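# Move the red box into the empty tray

## Task

Lift the red box out of the tray it starts in and set it down flat inside the tray that is empty; every other box must finish inside its own tray, with none resting on or hanging over a tray wall.

## Robot and tools

Robot: two Doosan M1013 six-joint arms, left_arm and right_arm, each ending in a vacuum suction cup with a wrist camera. Scene frame: origin at table-top height midway between the nominal bases, +z up, +x out over the table, left_arm on the +y side (arm names do not match image sides). Calibrated bases: left_arm at (-0.061, +0.646, +0.055) m, quat_wxyz (+1.000, 0, 0, +0.011); right_arm at (+0.019, -0.654, +0.055) m, quat_wxyz (+1.000, 0, 0, -0.032). Each arm's hand pose, velocities and wrist camera pose are printed in that arm's own base frame; the table is in the scene frame. Printed positions can be a few cm off, more at long reach.

The row: every command is a row of 14 numbers, each in [-1, 1], always for both arms. Numbers 1-6 are left_arm joint displacements, 7 is left suction, 8-13 are right_arm joints, 14 is right suction. Joint order inside each block (also used in every per-joint result list): shoulder, waist, forearm roll, wrist roll, wrist pitch, elbow. Scale: 1.0 equals 1.553 rad for shoulder and waist, 2.33 rad for elbow, 2.913 rad for forearm roll, wrist roll and wrist pitch. Joint numbers are offsets, not poses: they count from the Joint targets as they stood when the action (or move) began, not from the preceding row, so repeating an offset in a new action moves further. A row of zeros re-commands the current targets. Joint ranges in rad: elbow -2.792 to 2.792; all others -6.283 to 6.283 (real ends may differ by 0.010). Going more than 0.010 rad past a range end gets the action refused; a joint clipped at its end yields "joint sent to its limit".

Suction is an absolute setting, not an offset: +1 is full vacuum (about 55 kPa under ambient), smaller values a fraction, 0.05 or less means off. It persists; to leave a cup unchanged, repeat the value last sent (0 counts as a command).

Tools:
- execute_actions(actions, cameras): actions is a list of actions; each action is a table of up to 15 rows, one per 1/30 s control step; if shorter, its final row is held for the rest of the 15 steps. Empty list just reports state and images.
- move(target, speed, blend, stop_force, zero, blocking, cameras): target is one row or a list of up to 15 rows; all offsets in a list count from the same starting Joint targets. Joints move together, so the cup travels on a curve, with no collision avoidance. speed: rad/s for the joint with the longest travel, 0.01 to 3.92, default 0.5; one value or one per target. blend: corner rounding in rad per target. stop_force: 10 to 80 N, ends an arm's path when it feels that much push against its motion; use a slow speed with it, omit it when pulling away from a contact, and keep the tool numbers identical across a list. zero (default true) re-zeros the force before the move. blocking=false returns after about 0.5 s while the move continues (not allowed with stop_force). The result adds a "move:" line: done, off_target, moving, held or fault, plus limits=held if steps were withheld.
- wait(seconds 0-10), stop() to brake a running move, zoom_image(camera, region [x0,y0,x1,y1] pixels, at most 504x504), clear_fault(arm), read_manual(section "licences"), finished_scene(scene = this scene's number), which is irreversible.

Cameras: cam_left_wrist and cam_right_wrist, both 672x504; calibration (K, distortion, T_world_to_cam) is given and updated in results; wrist images may lag while moving.

Result lines: end_effector_position (m) and end_effector_quat_wxyz of the cup point (rim centre; cup faces along its +z), velocities, Joint positions, Joint velocities ("within noise" when still), Joint targets (the base for your next offsets), Tool commands, suction_measured (near 0 means no seal; settles up to 0.15 under the command), part_present (1 from 0.50, back to 0 under 0.45), Joint torques, External joint torques, Flange force, "joint command not followed" (clearance check altered targets), MOTOR HOT, and fault lines.

Motion limits: each joint target stays within a set lead of the measured angle (0.506 rad waist/shoulder, 0.759 elbow, 0.949 wrist joints), and targets that would put the cup more than 70 mm from its measured spot get scaled back, so large moves take several actions; unfinished motion must be commanded again.

Gripping: turn suction on and press the 31 mm rim fully onto a flat smooth face, away from edges, seams or holes. Under vacuum the cup shortens, so a held part sits up to about 13 mm nearer the tool. To release, first set the part on its support, then switch suction off and lift about 20 mm clear. A cup sealed to the table pins the tool; switch off to free it. The tool body widens about 3 cm behind the rim, up to about 10 cm sideways.

Avoid: dropping parts, releasing anything still moving, fast impacts, pressing past a firm contact (arms are stiff), arm-to-arm contact, and anything leaving the table. A fault stops an arm: torque fault at contact torque of 295 N m (waist, shoulder), 139 (elbow), 39.1 (wrist joints), or force fault at 144 N; clear it with clear_fault and, if a gripped part pins the arm, release first. Long holds, stretched poses or pushing at unreachable poses heat motors and can trigger an over-temperature stop of 30-60 s. Loose objects may occasionally be nudged by outside disturbances; the simulation keeps running while you think.

Each tool is called as name(argument=value, ...), one argument or row to a line, values as JSON.

## Session

execute_actions(
  actions=[],
)

Scene clock: 0.00 s.
left_arm: end_effector_position=(+0.0435, -0.4281, +0.3278) suction_measured=0.00 part_present=0 end_effector_quat_wxyz=(-0.332, +0.715, -0.562, +0.249) | right_arm: end_effector_position=(+0.3358, -0.0418, +0.1815) suction_measured=0.00 part_present=0 end_effector_quat_wxyz=(+0.111, +0.992, -0.026, +0.054)
Joint names: [shoulder, waist, forearm roll, wrist roll, wrist pitch, elbow]
Joint positions: left_arm=[0.019 -1.901 0.678 2.379 1.586 2.102] | right_arm=[-0.199 -0.079 -0.306 -2.963 0.787 2.455]
Joint velocities: within noise
Joint torques (N m): no reading
External joint torques (N m): no reading
Flange force (N): no reading
Joint targets: left_arm=[0.019 -1.901 0.678 2.379 1.586 2.102] | right_arm=[-0.199 -0.079 -0.306 -2.963 0.787 2.455]
Tool commands: left_gripper/suction=+0.0 right_gripper/suction=+0.0
camera_calibration:
cam_left_wrist: T_world_to_cam=[[0.659795, 0.131533, 0.739844, -0.200838], [0.265593, -0.961833, -0.065857, -0.335896], [0.702944, 0.23995, -0.669547, 0.373153], [0, 0, 0, 1]] pos_world=[-0.0405825, -0.386197, 0.376311]
cam_right_wrist: T_world_to_cam=[[0.0426785, 0.974649, -0.219633, 0.0704776], [0.99102, -0.0134154, 0.13304, -0.286687], [0.126721, -0.223338, -0.966469, 0.20887], [0, 0, 0, 1]] pos_world=[0.254637, -0.0258883, 0.255486]

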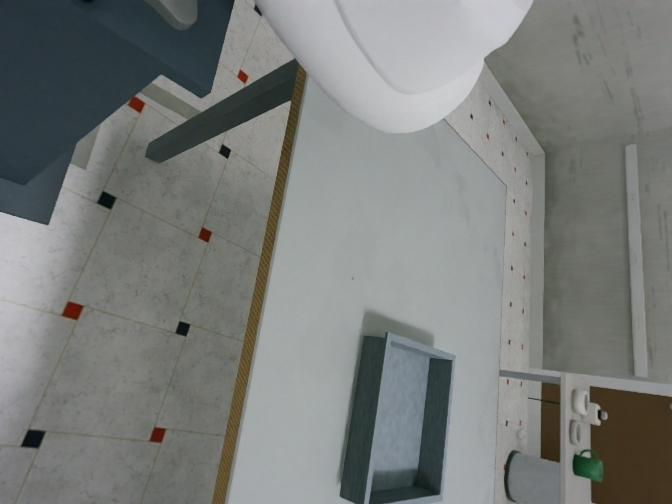

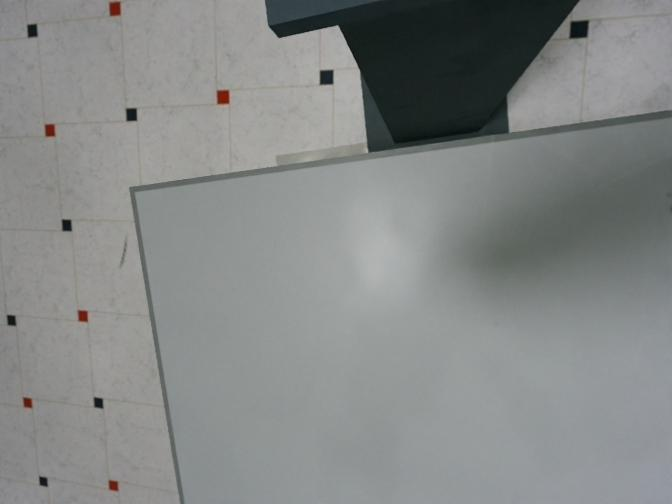

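move(
  target=[0.179,0.756,-0.2328,-0.9986,-0.0752,-0.2678,0,0,0,0,0,0,0,0],
  speed=1.4,
  cameras=["cam_left_wrist"],
)

Scene clock: 11.17 s.
left_arm: end_effector_position=(+0.5675, -0.4585, +0.3997) suction_measured=0.00 part_present=0 end_effector_quat_wxyz=(+0.000, +0.098, +0.995, +0.000) | right_arm: end_effector_position=(+0.3358, -0.0418, +0.1815) suction_measured=0.00 part_present=0 end_effector_quat_wxyz=(+0.111, +0.992, -0.026, +0.054)
Joint names: [shoulder, waist, forearm roll, wrist roll, wrist pitch, elbow]
Joint positions: left_arm=[0.297 -0.727 0 -0.53 1.367 1.478] | right_arm=[-0.199 -0.079 -0.306 -2.963 0.787 2.455]
Joint velocities: within noise
Joint torques (N m): left_arm=[-65.62 -1.75 3.98 0.17 0.39 -37.19] | right_arm=[-6.82 -0.15 2.7 -0.44 -0.36 -28.86]
External joint torques (N m): left_arm=[-2.59 1.94 0.35 -0.17 -0.44 -0.9] | right_arm=[-2.65 0.27 0.29 0.43 0.32 -0.04]
Flange force (N): left_arm=[0.9 3.2 -1.3] | right_arm=[-4.6 -0.8 -5.8]
Joint targets: left_arm=[0.297 -0.727 0.000 -0.530 1.367 1.478] | right_arm=[-0.199 -0.079 -0.306 -2.963 0.787 2.455]
move: done
camera_calibration:
cam_left_wrist: T_world_to_cam=[[-0.216371, -0.976047, -0.0227166, -0.301675], [-0.974861, 0.217259, -0.049437, 0.738418], [0.0531882, 0.0114488, -0.998519, 0.455599], [0, 0, 0, 1]] pos_world=[0.630349, -0.460093, 0.484577]
Images, in order (width x height): cam_left_wrist 672x504.

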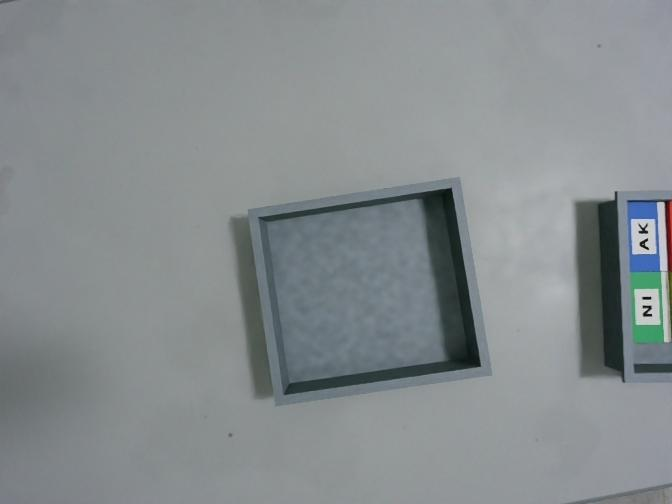

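move(
  target=[0.3849,-0.1912,0,-0.1695,0.034,-0.2992,0,0,0,0,0,0,0,0],
  speed=0.9,
  cameras=["cam_left_wrist"],
)

Scene clock: 20.70 s.
left_arm: end_effector_position=(+0.5701, -0.8700, +0.2495) suction_measured=0.00 part_present=0 end_effector_quat_wxyz=(+0.000, +0.000, +1.000, +0.000) | right_arm: end_effector_position=(+0.3358, -0.0418, +0.1815) suction_measured=0.00 part_present=0 end_effector_quat_wxyz=(+0.111, +0.992, -0.026, +0.054)
Joint names: [shoulder, waist, forearm roll, wrist roll, wrist pitch, elbow]
Joint positions: left_arm=[0.895 -1.024 0 -1.024 1.466 0.781] | right_arm=[-0.199 -0.079 -0.306 -2.963 0.787 2.455]
Joint velocities: within noise
Joint torques (N m): left_arm=[-112.49 -3.7 4.04 0.28 0.44 -37.57] | right_arm=[-7.04 -0.11 2.8 -0.48 -0.32 -28.91]
External joint torques (N m): left_arm=[-5.95 3.57 0.38 -0.28 -0.47 -1.23] | right_arm=[-2.25 0.07 0.19 0.46 0.28 -0.05]
Flange force (N): left_arm=[2.4 9.4 -2.3] | right_arm=[-3.9 -0.6 -4.8]
Joint targets: left_arm=[0.895 -1.024 0.000 -1.024 1.466 0.781] | right_arm=[-0.199 -0.079 -0.306 -2.963 0.787 2.455]
move: done
camera_calibration:
cam_left_wrist: T_world_to_cam=[[-0.0213268, -0.999517, -0.0226169, -0.837823], [-0.998497, 0.0224365, -0.0500018, 0.667008], [0.050485, 0.0215165, -0.998493, 0.320555], [0, 0, 0, 1]] pos_world=[0.631955, -0.859281, 0.334474]
Images, in order (width x height): cam_left_wrist 672x504.

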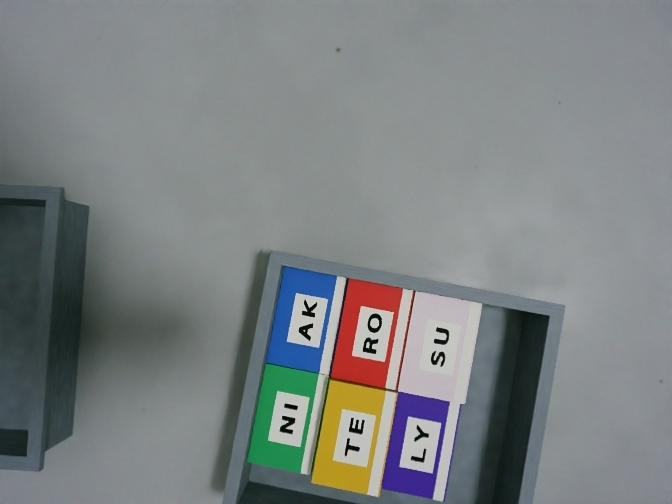

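move(
  target=[0.0931,0.0023,0,0.0012,-0.0927,0.0536,1,0,0,0,0,0,0,0],
  speed=0.35,
  cameras=[],
)

move(
  target=[0.0257,0,0,0,-0.0190,0.0067,1,0,0,0,0,0,0,0],
  speed=0.02,
  stop_force=12,
  cameras=["cam_left_wrist"],
)

Scene clock: 31.20 s.
left_arm: end_effector_position=(+0.5812, -0.8809, +0.0297) suction_measured=0.00 part_present=0 end_effector_quat_wxyz=(+0.000, +0.000, +1.000, +0.000) | right_arm: end_effector_position=(+0.3358, -0.0418, +0.1815) suction_measured=0.00 part_present=0 end_effector_quat_wxyz=(+0.111, +0.992, -0.026, +0.054)
Joint names: [shoulder, waist, forearm roll, wrist roll, wrist pitch, elbow]
Joint positions: left_arm=[1.04 -1.02 0 -1.02 1.196 0.906] | right_arm=[-0.199 -0.079 -0.306 -2.963 0.787 2.455]
Joint velocities: within noise
Joint torques (N m): left_arm=[-117.74 -2.44 3.75 0.2 0.42 -35.12] | right_arm=[-6.84 -0.2 2.75 -0.49 -0.35 -28.96]
External joint torques (N m): left_arm=[-6.44 3.19 0.4 -0.2 -0.45 -1.18] | right_arm=[-2.71 0.42 0.23 0.47 0.31 0.16]
Flange force (N): left_arm=[2.3 8.7 -4.8] | right_arm=[-5.0 -1.5 -5.7]
Joint targets: left_arm=[1.040 -1.020 0.000 -1.020 1.196 0.906] | right_arm=[-0.199 -0.079 -0.306 -2.963 0.787 2.455]
move: done
No camera images: "cameras" was empty.

Scene clock: 34.57 s.
left_arm: end_effector_position=(+0.5811, -0.8808, -0.0205) suction_measured=0.80 part_present=1 end_effector_quat_wxyz=(+0.000, +0.000, +1.000, +0.000) | right_arm: end_effector_position=(+0.3358, -0.0418, +0.1815) suction_measured=0.00 part_present=0 end_effector_quat_wxyz=(+0.111, +0.992, -0.026, +0.054)
Joint names: [shoulder, waist, forearm roll, wrist roll, wrist pitch, elbow]
Joint positions: left_arm=[1.08 -1.02 0 -1.02 1.141 0.921] | right_arm=[-0.199 -0.079 -0.306 -2.963 0.787 2.455]
Joint velocities: within noise
Joint torques (N m): left_arm=[-119.96 -2.72 3.71 0.25 0.46 -34.69] | right_arm=[-6.94 -0.07 2.81 -0.53 -0.35 -28.91]
External joint torques (N m): left_arm=[-5.61 3.62 0.36 -0.25 -0.49 -0.84] | right_arm=[-2.47 0.17 0.18 0.52 0.31 0.02]
Flange force (N): left_arm=[1.7 8.4 -4.4] | right_arm=[-4.4 -1.0 -5.2]
Joint targets: left_arm=[1.080 -1.020 0.000 -1.020 1.141 0.921] | right_arm=[-0.199 -0.079 -0.306 -2.963 0.787 2.455]
move: done
camera_calibration:
cam_left_wrist: T_world_to_cam=[[-0.0213271, -0.999517, -0.022619, -0.85439], [-0.998492, 0.022439, -0.0501015, 0.664737], [0.0505848, 0.0215164, -0.998488, 0.0505716], [0, 0, 0, 1]] pos_world=[0.642955, -0.869981, 0.064474]
Images, in order (width x height): cam_left_wrist 672x504.

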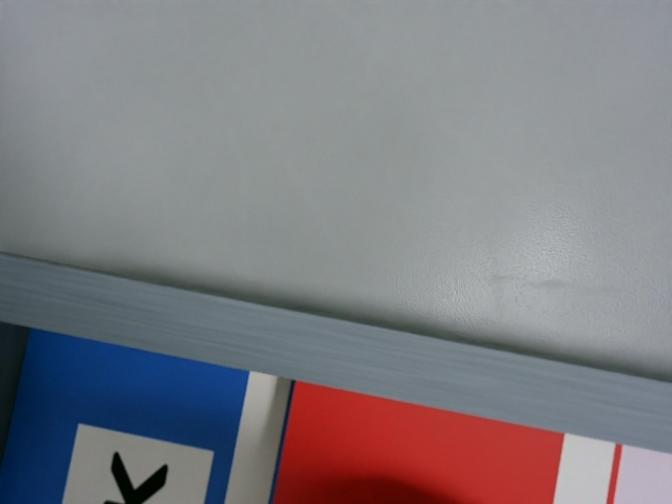

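move(
  target=[
    [-0.0257,0,0,0,0.0190,-0.0067,1,0,0,0,0,0,0,0],
    [-0.0638,0,0,0,0.0572,-0.0290,1,0,0,0,0,0,0,0],
    [-0.3442,0.1925,0,0.0577,-0.0697,0.3164,1,0,0,0,0,0,0,0],
  ],
  speed=[0.04,0.12,0.4],
  cameras=["cam_left_wrist"],
)

Scene clock: 44.93 s.
left_arm: end_effector_position=(+0.6027, -0.4840, +0.1199) suction_measured=0.84 part_present=1 end_effector_quat_wxyz=(+0.000, -0.065, +0.998, +0.000) | right_arm: end_effector_position=(+0.3358, -0.0418, +0.1815) suction_measured=0.00 part_present=0 end_effector_quat_wxyz=(+0.111, +0.992, -0.026, +0.054)
Joint names: [shoulder, waist, forearm roll, wrist roll, wrist pitch, elbow]
Joint positions: left_arm=[0.545 -0.721 0 -0.852 0.938 1.659] | right_arm=[-0.199 -0.079 -0.306 -2.963 0.787 2.455]
Joint velocities: within noise
Joint torques (N m): left_arm=[-81.19 -2.29 3.2 0.25 0.36 -30.84] | right_arm=[-6.81 -0.4 2.74 -0.46 -0.31 -29.28]
External joint torques (N m): left_arm=[-3.28 2.49 0.38 -0.25 -0.4 -0.62] | right_arm=[-2.54 0.51 0.26 0.45 0.26 0.32]
Flange force (N): left_arm=[0.1 4.3 -2.9] | right_arm=[-4.9 -1.8 -5.2]
Joint targets: left_arm=[0.545 -0.721 0.000 -0.852 0.938 1.659] | right_arm=[-0.199 -0.079 -0.306 -2.963 0.787 2.455]
move: done
camera_calibration:
cam_left_wrist: T_world_to_cam=[[0.109339, -0.993756, -0.0222384, -0.530242], [-0.992868, -0.108117, -0.0502298, 0.617884], [0.0475118, 0.0275718, -0.99849, 0.18591], [0, 0, 0, 1]] pos_world=[0.662621, -0.465253, 0.204874]
Images, in order (width x height): cam_left_wrist 672x504.

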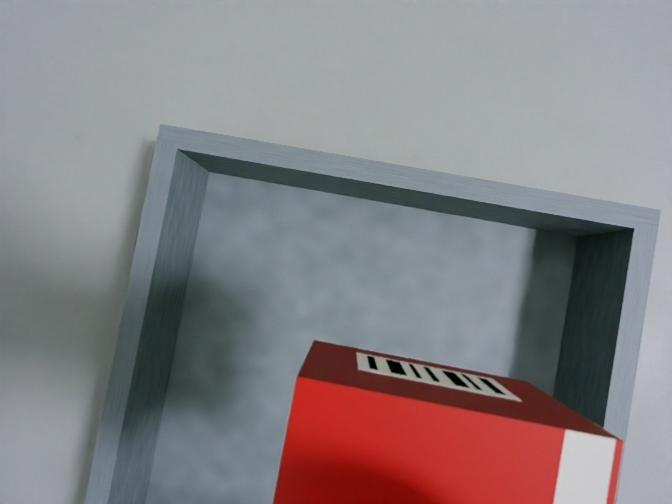

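move(
  target=[0.0793,0,0,0,-0.0585,0.0203,1,0,0,0,0,0,0,0],
  speed=0.15,
  cameras=[],
)

move(
  target=[0.0350,0,0,0,-0.0214,0.0035,1,0,0,0,0,0,0,0],
  speed=0.02,
  stop_force=12,
  cameras=["cam_left_wrist"],
)

Scene clock: 50.33 s.
left_arm: end_effector_position=(+0.6028, -0.4840, +0.0048) suction_measured=0.84 part_present=1 end_effector_quat_wxyz=(+0.000, -0.065, +0.998, +0.000) | right_arm: end_effector_position=(+0.3358, -0.0418, +0.1815) suction_measured=0.00 part_present=0 end_effector_quat_wxyz=(+0.111, +0.992, -0.026, +0.054)
Joint names: [shoulder, waist, forearm roll, wrist roll, wrist pitch, elbow]
Joint positions: left_arm=[0.668 -0.721 0 -0.852 0.767 1.706] | right_arm=[-0.199 -0.079 -0.306 -2.963 0.787 2.455]
Joint velocities: within noise
Joint torques (N m): left_arm=[-86.66 -2.33 2.72 0.25 0.46 -26.45] | right_arm=[-6.61 -0.51 2.73 -0.46 -0.3 -29.07]
External joint torques (N m): left_arm=[-4.18 2.61 0.37 -0.25 -0.51 -0.76] | right_arm=[-2.72 0.6 0.25 0.45 0.26 0.27]
Flange force (N): left_arm=[0.2 4.6 -4.4] | right_arm=[-5.2 -1.9 -5.6]
Joint targets: left_arm=[0.668 -0.721 0.000 -0.852 0.767 1.706] | right_arm=[-0.199 -0.079 -0.306 -2.963 0.787 2.455]
move: done
No camera images: "cameras" was empty.

Scene clock: 53.13 s.
left_arm: end_effector_position=(+0.6029, -0.4842, -0.0273) suction_measured=0.84 part_present=1 end_effector_quat_wxyz=(+0.000, -0.065, +0.998, +0.000) | right_arm: end_effector_position=(+0.3358, -0.0418, +0.1815) suction_measured=0.00 part_present=0 end_effector_quat_wxyz=(+0.111, +0.992, -0.026, +0.054)
Joint names: [shoulder, waist, forearm roll, wrist roll, wrist pitch, elbow]
Joint positions: left_arm=[0.707 -0.721 0 -0.852 0.723 1.712] | right_arm=[-0.199 -0.079 -0.306 -2.963 0.787 2.455]
Joint velocities: within noise
Joint torques (N m): left_arm=[-65.45 -2.63 2.64 0.27 -1.04 -17.83] | right_arm=[-6.49 -0.54 2.84 -0.51 -0.41 -28.88]
External joint torques (N m): left_arm=[-26.46 2.96 0.31 -0.27 0.99 -8.02] | right_arm=[-2.86 0.61 0.15 0.5 0.37 -0.06]
Flange force (N): left_arm=[3.8 9.0 -34.9] | right_arm=[-4.9 -2.1 -6.4]
Joint targets: left_arm=[0.707 -0.721 0.000 -0.852 0.723 1.712] | right_arm=[-0.199 -0.079 -0.306 -2.963 0.787 2.455]
move: contact (left_arm); left_arm: the wrist pitch is farthest, 0.018 rad from its target
camera_calibration:
cam_left_wrist: T_world_to_cam=[[0.109438, -0.993745, -0.0222339, -0.533697], [-0.992857, -0.108216, -0.0502324, 0.610625], [0.0475121, 0.0275724, -0.99849, 0.0389256], [0, 0, 0, 1]] pos_world=[0.662821, -0.465353, 0.0576738]
Images, in order (width x height): cam_left_wrist 672x504.

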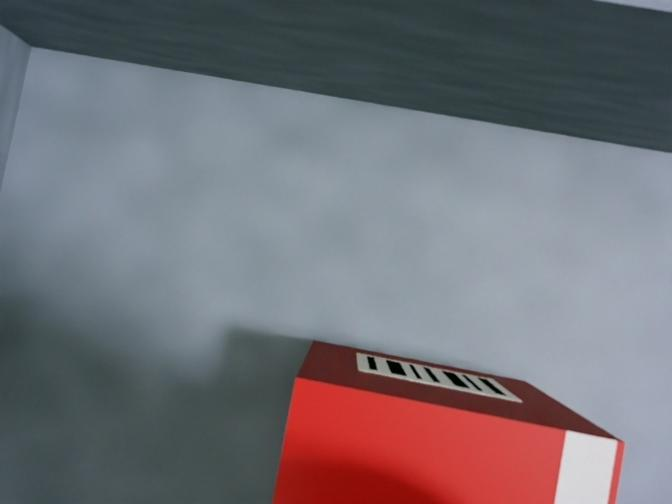

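move(
  target=[0,0,0,0,0,0,0,0,0,0,0,0,0,0],
  cameras=[],
)

wait(
  seconds=0.5,
  cameras=[],
)

move(
  target=[
    [-0.0251,0,0,0,0.0151,-0.0021,0,0,0,0,0,0,0,0],
    [-0.1043,0,0,0,0.0738,-0.0232,0,0,0,0,0,0,0,0],
    [-0.2621,-0.1,0,0,0.1912,-0.0652,0,0,0,0,0,0,0,0],
  ],
  speed=[0.03,0.25,0.5],
  cameras=["cam_left_wrist"],
)

Scene clock: 59.27 s.
left_arm: end_effector_position=(+0.6029, -0.4842, -0.0273) suction_measured=0.00 part_present=0 end_effector_quat_wxyz=(+0.000, -0.065, +0.998, +0.000) | right_arm: end_effector_position=(+0.3358, -0.0418, +0.1815) suction_measured=0.00 part_present=0 end_effector_quat_wxyz=(+0.111, +0.992, -0.026, +0.054)
Joint names: [shoulder, waist, forearm roll, wrist roll, wrist pitch, elbow]
Joint positions: left_arm=[0.707 -0.721 0 -0.852 0.723 1.712] | right_arm=[-0.199 -0.079 -0.306 -2.963 0.787 2.455]
Joint velocities: within noise
Joint torques (N m): left_arm=[-57.83 -2.57 2.74 0.18 -1.4 -15.19] | right_arm=[-6.84 -0.48 2.73 -0.52 -0.38 -28.94]
External joint torques (N m): left_arm=[-34.3 3.29 0.19 -0.18 1.36 -10.58] | right_arm=[-2.41 0.56 0.25 0.5 0.34 0.2]
Flange force (N): left_arm=[5.0 11.0 -45.4] | right_arm=[-4.5 -2.2 -5.3]
Joint targets: left_arm=[0.707 -0.721 0.000 -0.852 0.723 1.712] | right_arm=[-0.199 -0.079 -0.306 -2.963 0.787 2.455]
move: done
No camera images: "cameras" was empty.

Scene clock: 59.77 s.
left_arm: end_effector_position=(+0.6029, -0.4842, -0.0273) suction_measured=0.00 part_present=0 end_effector_quat_wxyz=(+0.000, -0.065, +0.998, +0.000) | right_arm: end_effector_position=(+0.3358, -0.0418, +0.1815) suction_measured=0.00 part_present=0 end_effector_quat_wxyz=(+0.111, +0.992, -0.026, +0.054)
Joint names: [shoulder, waist, forearm roll, wrist roll, wrist pitch, elbow]
Joint positions: left_arm=[0.707 -0.721 0 -0.852 0.723 1.712] | right_arm=[-0.199 -0.079 -0.306 -2.963 0.787 2.455]
Joint velocities: within noise
Joint torques (N m): left_arm=[-57.99 -2.38 2.68 0.26 -1.4 -15.1] | right_arm=[-6.78 -0.02 2.81 -0.48 -0.36 -28.94]
External joint torques (N m): left_arm=[-33.81 2.62 0.23 -0.26 1.36 -10.42] | right_arm=[-2.88 0.32 0.18 0.47 0.32 0.13]
Flange force (N): left_arm=[5.6 10.2 -44.8] | right_arm=[-5.3 -1.1 -5.9]
Joint targets: left_arm=[0.707 -0.721 0.000 -0.852 0.723 1.712] | right_arm=[-0.199 -0.079 -0.306 -2.963 0.787 2.455]
Tool commands: left_gripper/suction=+0.0 right_gripper/suction=+0.0
wait: 0.50 s; at rest by 0.17 s
No camera images: "cameras" was empty.

Scene clock: 63.03 s.
left_arm: end_effector_position=(+0.4869, -0.5308, +0.3535) suction_measured=0.00 part_present=0 end_effector_quat_wxyz=(+0.001, +0.012, +1.000, -0.001) | right_arm: end_effector_position=(+0.3358, -0.0418, +0.1815) suction_measured=0.00 part_present=0 end_effector_quat_wxyz=(+0.111, +0.992, -0.026, +0.054)
Joint names: [shoulder, waist, forearm roll, wrist roll, wrist pitch, elbow]
Joint positions: left_arm=[0.3 -0.877 0 -0.852 1.28 1.56] | right_arm=[-0.199 -0.079 -0.306 -2.963 0.787 2.455]
Joint velocities: within noise
Joint torques (N m): left_arm=[-65.03 -2.99 3.93 0.26 0.52 -36.24] | right_arm=[-6.94 0.06 2.86 -0.5 -0.29 -29.16]
External joint torques (N m): left_arm=[-2.55 3.04 0.33 -0.26 -0.57 -1.15] | right_arm=[-2.54 0.1 0.13 0.49 0.24 0.23]
Flange force (N): left_arm=[-1.6 3.9 -1.6] | right_arm=[-4.8 -0.7 -4.8]
Joint targets: left_arm=[0.300 -0.877 0.000 -0.852 1.280 1.560] | right_arm=[-0.199 -0.079 -0.306 -2.963 0.787 2.455]
move: done
camera_calibration:
cam_left_wrist: T_world_to_cam=[[-0.0455054, -0.998748, -0.0207992, -0.486622], [-0.997584, 0.0465269, -0.0515922, 0.59439], [0.0524953, 0.0184012, -0.998452, 0.418673], [0, 0, 0, 1]] pos_world=[0.548831, -0.521372, 0.438569]
Images, in order (width x height): cam_left_wrist 672x504.

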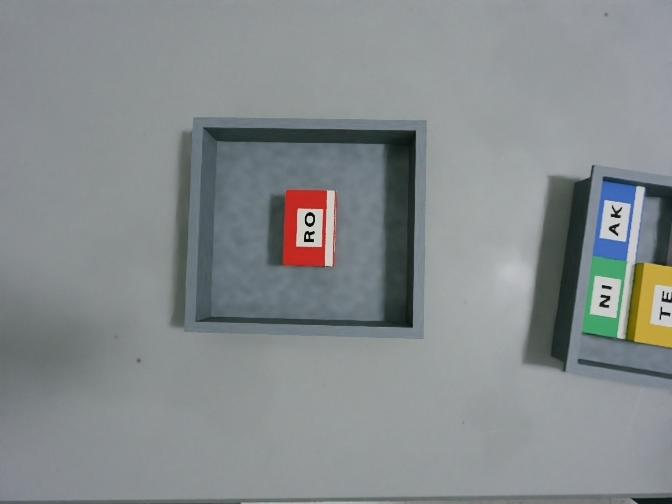

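finished_scene(
  scene=2,
)

The scene is finished: the task was done.


## Next scene

The same job, from a new start.

execute_actions(
  actions=[],
)

Scene clock: 0.00 s.
left_arm: end_effector_position=(+0.1635, -0.1777, +0.2045) suction_measured=0.00 part_present=0 end_effector_quat_wxyz=(-0.306, -0.162, +0.938, +0.031) | right_arm: end_effector_position=(+0.3871, +0.6616, +0.3251) suction_measured=0.01 part_present=0 end_effector_quat_wxyz=(-0.220, +0.906, +0.229, +0.279)
Joint names: [shoulder, waist, forearm roll, wrist roll, wrist pitch, elbow]
Joint positions: left_arm=[-0.118 -0.613 -0.388 -0.77 1.361 2.425] | right_arm=[0.194 1.017 -0.191 -2.467 0.365 1.865]
Joint velocities: within noise
Joint torques (N m): no reading
External joint torques (N m): no reading
Flange force (N): no reading
Joint targets: left_arm=[-0.118 -0.613 -0.388 -0.770 1.361 2.425] | right_arm=[0.194 1.017 -0.191 -2.467 0.365 1.865]
Tool commands: left_gripper/suction=+0.0 right_gripper/suction=+0.0
camera_calibration:
cam_left_wrist: T_world_to_cam=[[0.256006, -0.952856, -0.162867, -0.163821], [-0.794385, -0.303375, 0.526228, 0.0340873], [-0.550829, -0.00533786, -0.834601, 0.341264], [0, 0, 0, 1]] pos_world=[0.256996, -0.143935, 0.240201]
cam_right_wrist: T_world_to_cam=[[-0.552507, 0.792683, 0.25766, -0.390206], [0.717926, 0.295532, 0.630273, -0.607637], [0.42346, 0.533211, -0.732371, -0.193326], [0, 0, 0, 1]] pos_world=[0.302512, 0.591969, 0.341931]

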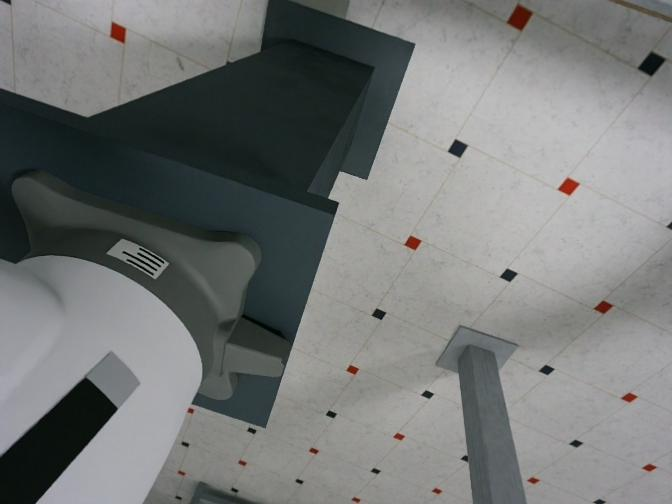

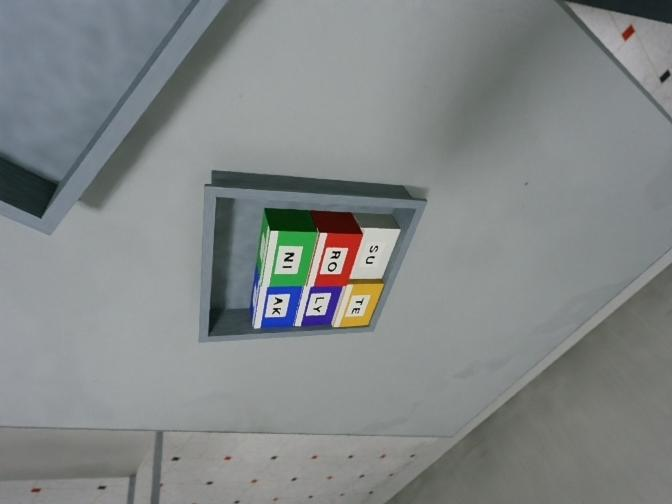

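move(
  target=[0,0,0,0,0,0,0,0.2977,-0.0595,0.0656,0.0858,0.3448,-0.3215,0],
  speed=0.9,
  cameras=["cam_right_wrist"],
)

Scene clock: 12.30 s.
left_arm: end_effector_position=(+0.1635, -0.1777, +0.2045) suction_measured=0.00 part_present=0 end_effector_quat_wxyz=(-0.306, -0.162, +0.938, +0.031) | right_arm: end_effector_position=(+0.5301, +0.7600, +0.2998) suction_measured=0.01 part_present=0 end_effector_quat_wxyz=(+0.000, +1.000, +0.000, +0.000)
Joint names: [shoulder, waist, forearm roll, wrist roll, wrist pitch, elbow]
Joint positions: left_arm=[-0.118 -0.613 -0.388 -0.77 1.361 2.425] | right_arm=[0.656 0.924 0 -2.217 1.37 1.116]
Joint velocities: within noise
Joint torques (N m): left_arm=[-15.74 -2.62 2.35 0.23 1.1 -26.26] | right_arm=[-93.21 -0.35 4.08 -0.53 -0.31 -37.81]
External joint torques (N m): left_arm=[-0.05 2.77 0.34 -0.24 -0.49 -0.8] | right_arm=[-5.53 0.64 0.24 0.53 0.34 0.11]
Flange force (N): left_arm=[-6.0 3.9 -3.5] | right_arm=[-6.5 7.2 -2.4]
Joint targets: left_arm=[-0.118 -0.613 -0.388 -0.770 1.361 2.425] | right_arm=[0.656 0.924 0.000 -2.217 1.370 1.116]
move: done
camera_calibration:
cam_right_wrist: T_world_to_cam=[[-0.0202212, 0.999795, -0.000603262, -0.744737], [0.99949, 0.0202299, 0.0247206, -0.481737], [0.0247278, -0.000103074, -0.999694, 0.371993], [0, 0, 0, 1]] pos_world=[0.457233, 0.754368, 0.383339]
Images, in order (width x height): cam_right_wrist 672x504.

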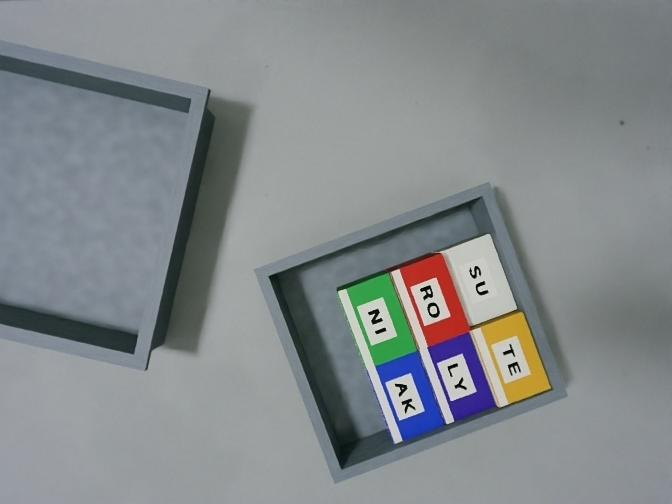

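move(
  target=[0,0,0,0,0,0,0,0.1774,0.0444,0,0.0235,-0.0974,0.0034,1],
  speed=0.35,
  cameras=["cam_right_wrist"],
)

move(
  target=[0,0,0,0,0,0,0,0.0311,0,0,0,-0.0215,0.0062,1],
  speed=0.02,
  stop_force=12,
  cameras=["cam_right_wrist"],
)

Scene clock: 24.77 s.
left_arm: end_effector_position=(+0.1635, -0.1777, +0.2045) suction_measured=0.00 part_present=0 end_effector_quat_wxyz=(-0.306, -0.162, +0.938, +0.031) | right_arm: end_effector_position=(+0.5126, +0.8501, +0.0295) suction_measured=0.01 part_present=0 end_effector_quat_wxyz=(+0.000, +1.000, +0.000, +0.000)
Joint names: [shoulder, waist, forearm roll, wrist roll, wrist pitch, elbow]
Joint positions: left_arm=[-0.118 -0.613 -0.388 -0.77 1.361 2.425] | right_arm=[0.932 0.993 0 -2.149 1.086 1.124]
Joint velocities: within noise
Joint torques (N m): left_arm=[-16.15 -2.58 2.39 0.25 0.96 -26.39] | right_arm=[-107.75 -0.28 3.71 -0.44 -0.23 -34.12]
External joint torques (N m): left_arm=[0.81 2.7 0.29 -0.26 -0.34 -0.54] | right_arm=[-6.18 0.48 0.17 0.44 0.25 0.25]
Flange force (N): left_arm=[-7.2 2.7 -2.9] | right_arm=[-6.0 8.2 -5.4]
Joint targets: left_arm=[-0.118 -0.613 -0.388 -0.770 1.361 2.425] | right_arm=[0.932 0.993 0.000 -2.149 1.086 1.124]
move: done
camera_calibration:
cam_right_wrist: T_world_to_cam=[[-0.0206209, 0.999787, -0.000609658, -0.835249], [0.999479, 0.0206297, 0.0248229, -0.459832], [0.0248302, -0.0000974692, -0.999692, 0.102165], [0, 0, 0, 1]] pos_world=[0.439832, 0.844567, 0.113039]
Images, in order (width x height): cam_right_wrist 672x504.

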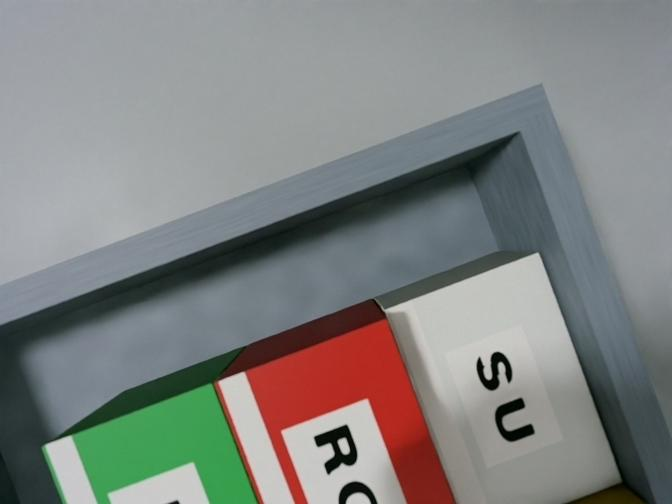

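Scene clock: 28.10 s.
left_arm: end_effector_position=(+0.1635, -0.1777, +0.2045) suction_measured=0.00 part_present=0 end_effector_quat_wxyz=(-0.306, -0.162, +0.938, +0.031) | right_arm: end_effector_position=(+0.5127, +0.8503, -0.0183) suction_measured=0.95 part_present=1 end_effector_quat_wxyz=(+0.000, +1.000, +0.000, +0.000)
Joint names: [shoulder, waist, forearm roll, wrist roll, wrist pitch, elbow]
Joint positions: left_arm=[-0.118 -0.613 -0.388 -0.77 1.361 2.425] | right_arm=[0.974 0.993 0 -2.149 1.031 1.136]
Joint velocities: within noise
Joint torques (N m): left_arm=[-16.16 -2.7 2.34 0.16 0.98 -26.34] | right_arm=[-89.59 -0.97 3.55 -0.51 -1.3 -25.35]
External joint torques (N m): left_arm=[0.86 2.75 0.34 -0.17 -0.36 -0.54] | right_arm=[-26.07 0.85 0.22 0.51 1.32 -7.68]
Flange force (N): left_arm=[-7.7 2.8 -2.9] | right_arm=[-8.1 10.7 -26.8]
Joint targets: left_arm=[-0.118 -0.613 -0.388 -0.770 1.361 2.425] | right_arm=[0.974 0.993 0.000 -2.149 1.031 1.136]
move: contact (right_arm)
camera_calibration:
cam_right_wrist: T_world_to_cam=[[-0.0206231, 0.999787, -0.00041178, -0.835488], [0.999476, 0.0206269, 0.024927, -0.458753], [0.0249301, 0.000102505, -0.999689, 0.0541647], [0, 0, 0, 1]] pos_world=[0.439932, 0.844767, 0.0652392]
Images, in order (width x height): cam_right_wrist 672x504.

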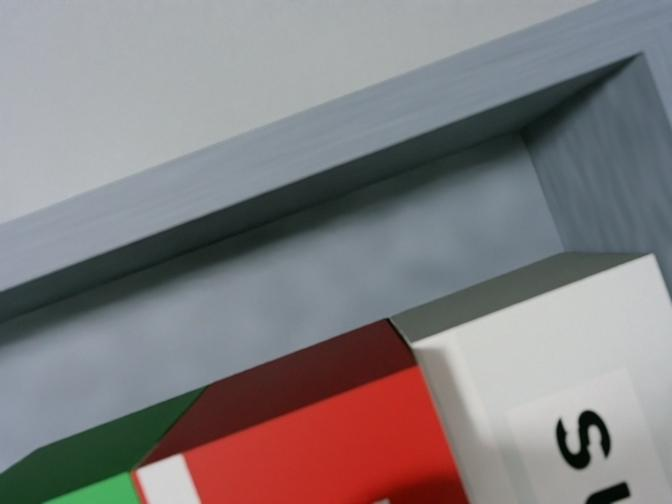

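move(
  target=[
    [0,0,0,0,0,0,0,-0.0274,0,0,0,0.0189,-0.0052,1],
    [0,0,0,0,0,0,0,-0.0710,0,0,0,0.0576,-0.0245,1],
    [0,0,0,0,0,0,0,-0.396,-0.1379,0,0.1188,-0.0721,0.3543,1],
  ],
  speed=[0.04,0.12,0.4],
  cameras=["cam_right_wrist"],
)

Scene clock: 37.97 s.
left_arm: end_effector_position=(+0.1635, -0.1777, +0.2045) suction_measured=0.00 part_present=0 end_effector_quat_wxyz=(-0.306, -0.162, +0.938, +0.031) | right_arm: end_effector_position=(+0.4215, +0.4649, +0.1199) suction_measured=0.95 part_present=1 end_effector_quat_wxyz=(+0.000, +0.961, -0.276, +0.000)
Joint names: [shoulder, waist, forearm roll, wrist roll, wrist pitch, elbow]
Joint positions: left_arm=[-0.118 -0.613 -0.388 -0.77 1.361 2.425] | right_arm=[0.359 0.779 0 -1.803 0.821 1.962]
Joint velocities: within noise
Joint torques (N m): left_arm=[-16.18 -2.76 2.4 0.26 1 -26.58] | right_arm=[-58.45 0.55 2.99 -0.54 -0.26 -28.42]
External joint torques (N m): left_arm=[0.76 2.91 0.29 -0.27 -0.39 -0.55] | right_arm=[-4.78 -0.22 0.24 0.54 0.26 0.23]
Flange force (N): left_arm=[-7.6 3.1 -3.1] | right_arm=[-1.6 6.2 -6.0]
Joint targets: left_arm=[-0.118 -0.613 -0.388 -0.770 1.361 2.425] | right_arm=[0.359 0.779 0.000 -1.803 0.821 1.962]
move: done
camera_calibration:
cam_right_wrist: T_world_to_cam=[[0.513827, 0.857893, -0.000974903, -0.611215], [0.85764, -0.513648, 0.0248816, -0.0549071], [0.020845, -0.013621, -0.99969, 0.202731], [0, 0, 0, 1]] pos_world=[0.356924, 0.498916, 0.203438]
Images, in order (width x height): cam_right_wrist 672x504.

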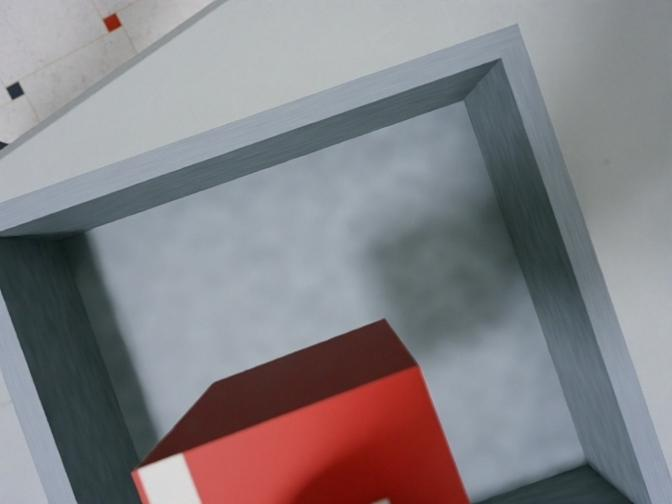

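move(
  target=[0,0,0,0,0,0,0,0.0985,0,0,0,-0.0702,0.0221,1],
  speed=0.15,
  cameras=[],
)

move(
  target=[0,0,0,0,0,0,0,0.0433,0,0,0,-0.0262,0.0038,1],
  speed=0.02,
  stop_force=12,
  cameras=["cam_right_wrist"],
)

Scene clock: 50.87 s.
left_arm: end_effector_position=(+0.1635, -0.1777, +0.2045) suction_measured=0.00 part_present=0 end_effector_quat_wxyz=(-0.306, -0.162, +0.938, +0.031) | right_arm: end_effector_position=(+0.4216, +0.4649, +0.0049) suction_measured=0.95 part_present=1 end_effector_quat_wxyz=(+0.000, +0.961, -0.276, +0.000)
Joint names: [shoulder, waist, forearm roll, wrist roll, wrist pitch, elbow]
Joint positions: left_arm=[-0.118 -0.613 -0.388 -0.77 1.361 2.425] | right_arm=[0.512 0.779 0 -1.803 0.617 2.014]
Joint velocities: within noise
Joint torques (N m): left_arm=[-16.16 -2.71 2.36 0.29 1.1 -26.37] | right_arm=[-66.72 0.45 2.36 -0.53 -0.24 -22.3]
External joint torques (N m): left_arm=[0.62 2.92 0.33 -0.3 -0.48 -0.63] | right_arm=[-4.32 -0.13 0.19 0.53 0.24 0.05]
Flange force (N): left_arm=[-7.4 3.2 -3.1] | right_arm=[-1.4 4.1 -6.7]
Joint targets: left_arm=[-0.118 -0.613 -0.388 -0.770 1.361 2.425] | right_arm=[0.512 0.779 0.000 -1.803 0.617 2.014]
move: done
No camera images: "cameras" was empty.

Scene clock: 53.40 s.
left_arm: end_effector_position=(+0.1635, -0.1777, +0.2045) suction_measured=0.00 part_present=0 end_effector_quat_wxyz=(-0.306, -0.162, +0.938, +0.031) | right_arm: end_effector_position=(+0.4219, +0.4652, -0.0181) suction_measured=0.95 part_present=1 end_effector_quat_wxyz=(+0.000, +0.961, -0.276, +0.000)
Joint names: [shoulder, waist, forearm roll, wrist roll, wrist pitch, elbow]
Joint positions: left_arm=[-0.118 -0.613 -0.388 -0.77 1.361 2.425] | right_arm=[0.546 0.779 0 -1.803 0.578 2.018]
Joint velocities: within noise
Joint torques (N m): left_arm=[-16.16 -2.27 2.34 0.21 1.07 -26.32] | right_arm=[-49.72 0.07 2.15 -0.41 -1.36 -14.57]
External joint torques (N m): left_arm=[0.59 2.43 0.36 -0.22 -0.45 -0.78] | right_arm=[-23.38 0.1 0.28 0.41 1.36 -6.59]
Flange force (N): left_arm=[-6.5 2.4 -2.9] | right_arm=[-2.2 7.9 -38.6]
Joint targets: left_arm=[-0.118 -0.613 -0.388 -0.770 1.361 2.425] | right_arm=[0.546 0.779 0.000 -1.803 0.578 2.018]
move: contact (right_arm); right_arm: the wrist pitch is farthest, 0.037 rad from its target
camera_calibration:
cam_right_wrist: T_world_to_cam=[[0.513899, 0.85785, -0.000785415, -0.611778], [0.857592, -0.513722, 0.0250013, -0.0515305], [0.0210439, -0.0135217, -0.999687, 0.0646506], [0, 0, 0, 1]] pos_world=[0.357224, 0.499216, 0.0654382]
Images, in order (width x height): cam_right_wrist 672x504.

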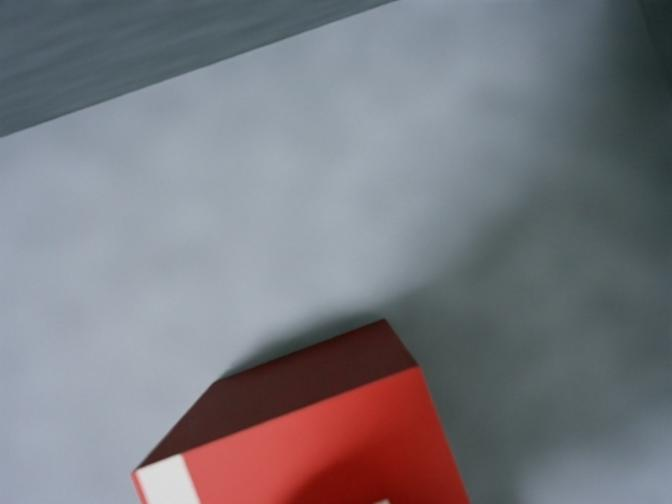

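move(
  target=[0,0,0,0,0,0,0,0,0,0,0,0,0,0],
  cameras=[],
)

wait(
  seconds=0.5,
  cameras=[],
)

move(
  target=[
    [0,0,0,0,0,0,0,-0.0219,0,0,0,0.0134,-0.0021,0],
    [0,0,0,0,0,0,0,-0.1204,0,0,0,0.0834,-0.0242,0],
    [0,0,0,0,0,0,0,-0.2872,0.0966,0,0,0.2108,-0.0721,0],
  ],
  speed=[0.03,0.25,0.5],
  cameras=["cam_right_wrist"],
)

Scene clock: 59.20 s.
left_arm: end_effector_position=(+0.1635, -0.1777, +0.2045) suction_measured=0.00 part_present=0 end_effector_quat_wxyz=(-0.306, -0.162, +0.938, +0.031) | right_arm: end_effector_position=(+0.4219, +0.4652, -0.0180) suction_measured=0.01 part_present=0 end_effector_quat_wxyz=(+0.000, +0.961, -0.276, +0.000)
Joint names: [shoulder, waist, forearm roll, wrist roll, wrist pitch, elbow]
Joint positions: left_arm=[-0.118 -0.613 -0.388 -0.77 1.361 2.425] | right_arm=[0.546 0.779 0 -1.803 0.578 2.018]
Joint velocities: within noise
Joint torques (N m): left_arm=[-15.98 -2.9 2.32 0.26 1.02 -26.32] | right_arm=[-43.93 -0.25 2.18 -0.43 -1.73 -12.55]
External joint torques (N m): left_arm=[0.34 3.13 0.37 -0.27 -0.4 -0.65] | right_arm=[-29.11 0.86 0.24 0.43 1.73 -8.52]
Flange force (N): left_arm=[-7.3 4.1 -3.7] | right_arm=[-3.7 9.0 -48.3]
Joint targets: left_arm=[-0.118 -0.613 -0.388 -0.770 1.361 2.425] | right_arm=[0.546 0.779 0.000 -1.803 0.578 2.018]
move: done
No camera images: "cameras" was empty.

Scene clock: 59.70 s.
left_arm: end_effector_position=(+0.1635, -0.1777, +0.2045) suction_measured=0.00 part_present=0 end_effector_quat_wxyz=(-0.306, -0.162, +0.938, +0.031) | right_arm: end_effector_position=(+0.4219, +0.4652, -0.0181) suction_measured=0.01 part_present=0 end_effector_quat_wxyz=(+0.000, +0.961, -0.276, +0.000)
Joint names: [shoulder, waist, forearm roll, wrist roll, wrist pitch, elbow]
Joint positions: left_arm=[-0.118 -0.613 -0.388 -0.77 1.361 2.425] | right_arm=[0.546 0.779 0 -1.803 0.578 2.018]
Joint velocities: within noise
Joint torques (N m): left_arm=[-16.24 -2.59 2.37 0.29 1.05 -26.41] | right_arm=[-43.36 -0.22 2.2 -0.48 -1.68 -12.08]
External joint torques (N m): left_arm=[0.54 2.76 0.33 -0.3 -0.44 -0.7] | right_arm=[-29.62 0.64 0.2 0.48 1.69 -8.86]
Flange force (N): left_arm=[-6.9 3.0 -3.2] | right_arm=[-3.4 8.9 -49.0]
Joint targets: left_arm=[-0.118 -0.613 -0.388 -0.770 1.361 2.425] | right_arm=[0.546 0.779 0.000 -1.803 0.578 2.018]
Tool commands: left_gripper/suction=+0.0 right_gripper/suction=+0.0
wait: 0.50 s; at rest by 0.17 s
No camera images: "cameras" was empty.

Scene clock: 63.00 s.
left_arm: end_effector_position=(+0.1635, -0.1777, +0.2045) suction_measured=0.00 part_present=0 end_effector_quat_wxyz=(-0.306, -0.162, +0.938, +0.031) | right_arm: end_effector_position=(+0.3201, +0.4862, +0.3304) suction_measured=0.01 part_present=0 end_effector_quat_wxyz=(+0.000, +0.979, -0.204, +0.000)
Joint names: [shoulder, waist, forearm roll, wrist roll, wrist pitch, elbow]
Joint positions: left_arm=[-0.118 -0.613 -0.388 -0.77 1.361 2.425] | right_arm=[0.1 0.929 0 -1.803 1.192 1.85]
Joint velocities: within noise
Joint torques (N m): left_arm=[-15.93 -2.52 2.38 0.19 1.13 -26.34] | right_arm=[-43.27 0.87 3.89 -0.52 -0.28 -35.25]
External joint torques (N m): left_arm=[0.58 2.59 0.32 -0.19 -0.51 -0.76] | right_arm=[-2.14 -0.92 0.19 0.52 0.28 -0.4]
Flange force (N): left_arm=[-6.9 2.6 -2.9] | right_arm=[0.2 2.7 -2.3]
Joint targets: left_arm=[-0.118 -0.613 -0.388 -0.770 1.361 2.425] | right_arm=[0.100 0.929 0.000 -1.803 1.192 1.850]
move: done
camera_calibration:
cam_right_wrist: T_world_to_cam=[[0.379793, 0.925071, -0.000789161, -0.566925], [0.924792, -0.379658, 0.0249, -0.0488236], [0.0227347, -0.0101867, -0.99969, 0.413298], [0, 0, 0, 1]] pos_world=[0.25107, 0.51012, 0.413938]
Images, in order (width x height): cam_right_wrist 672x504.

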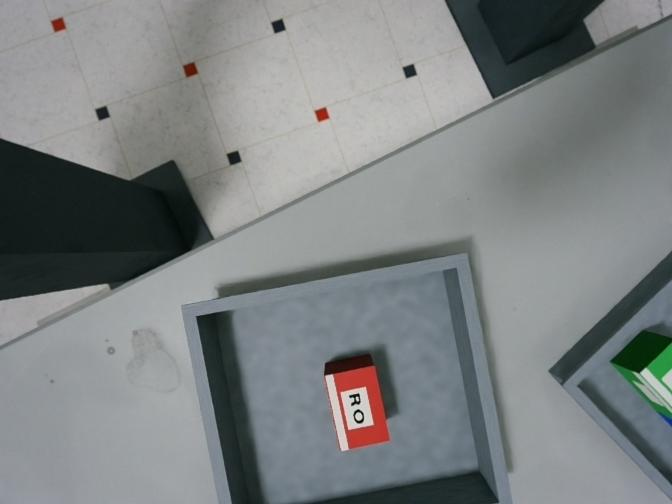

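finished_scene(
  scene=3,
)

The scene is finished: the task was done.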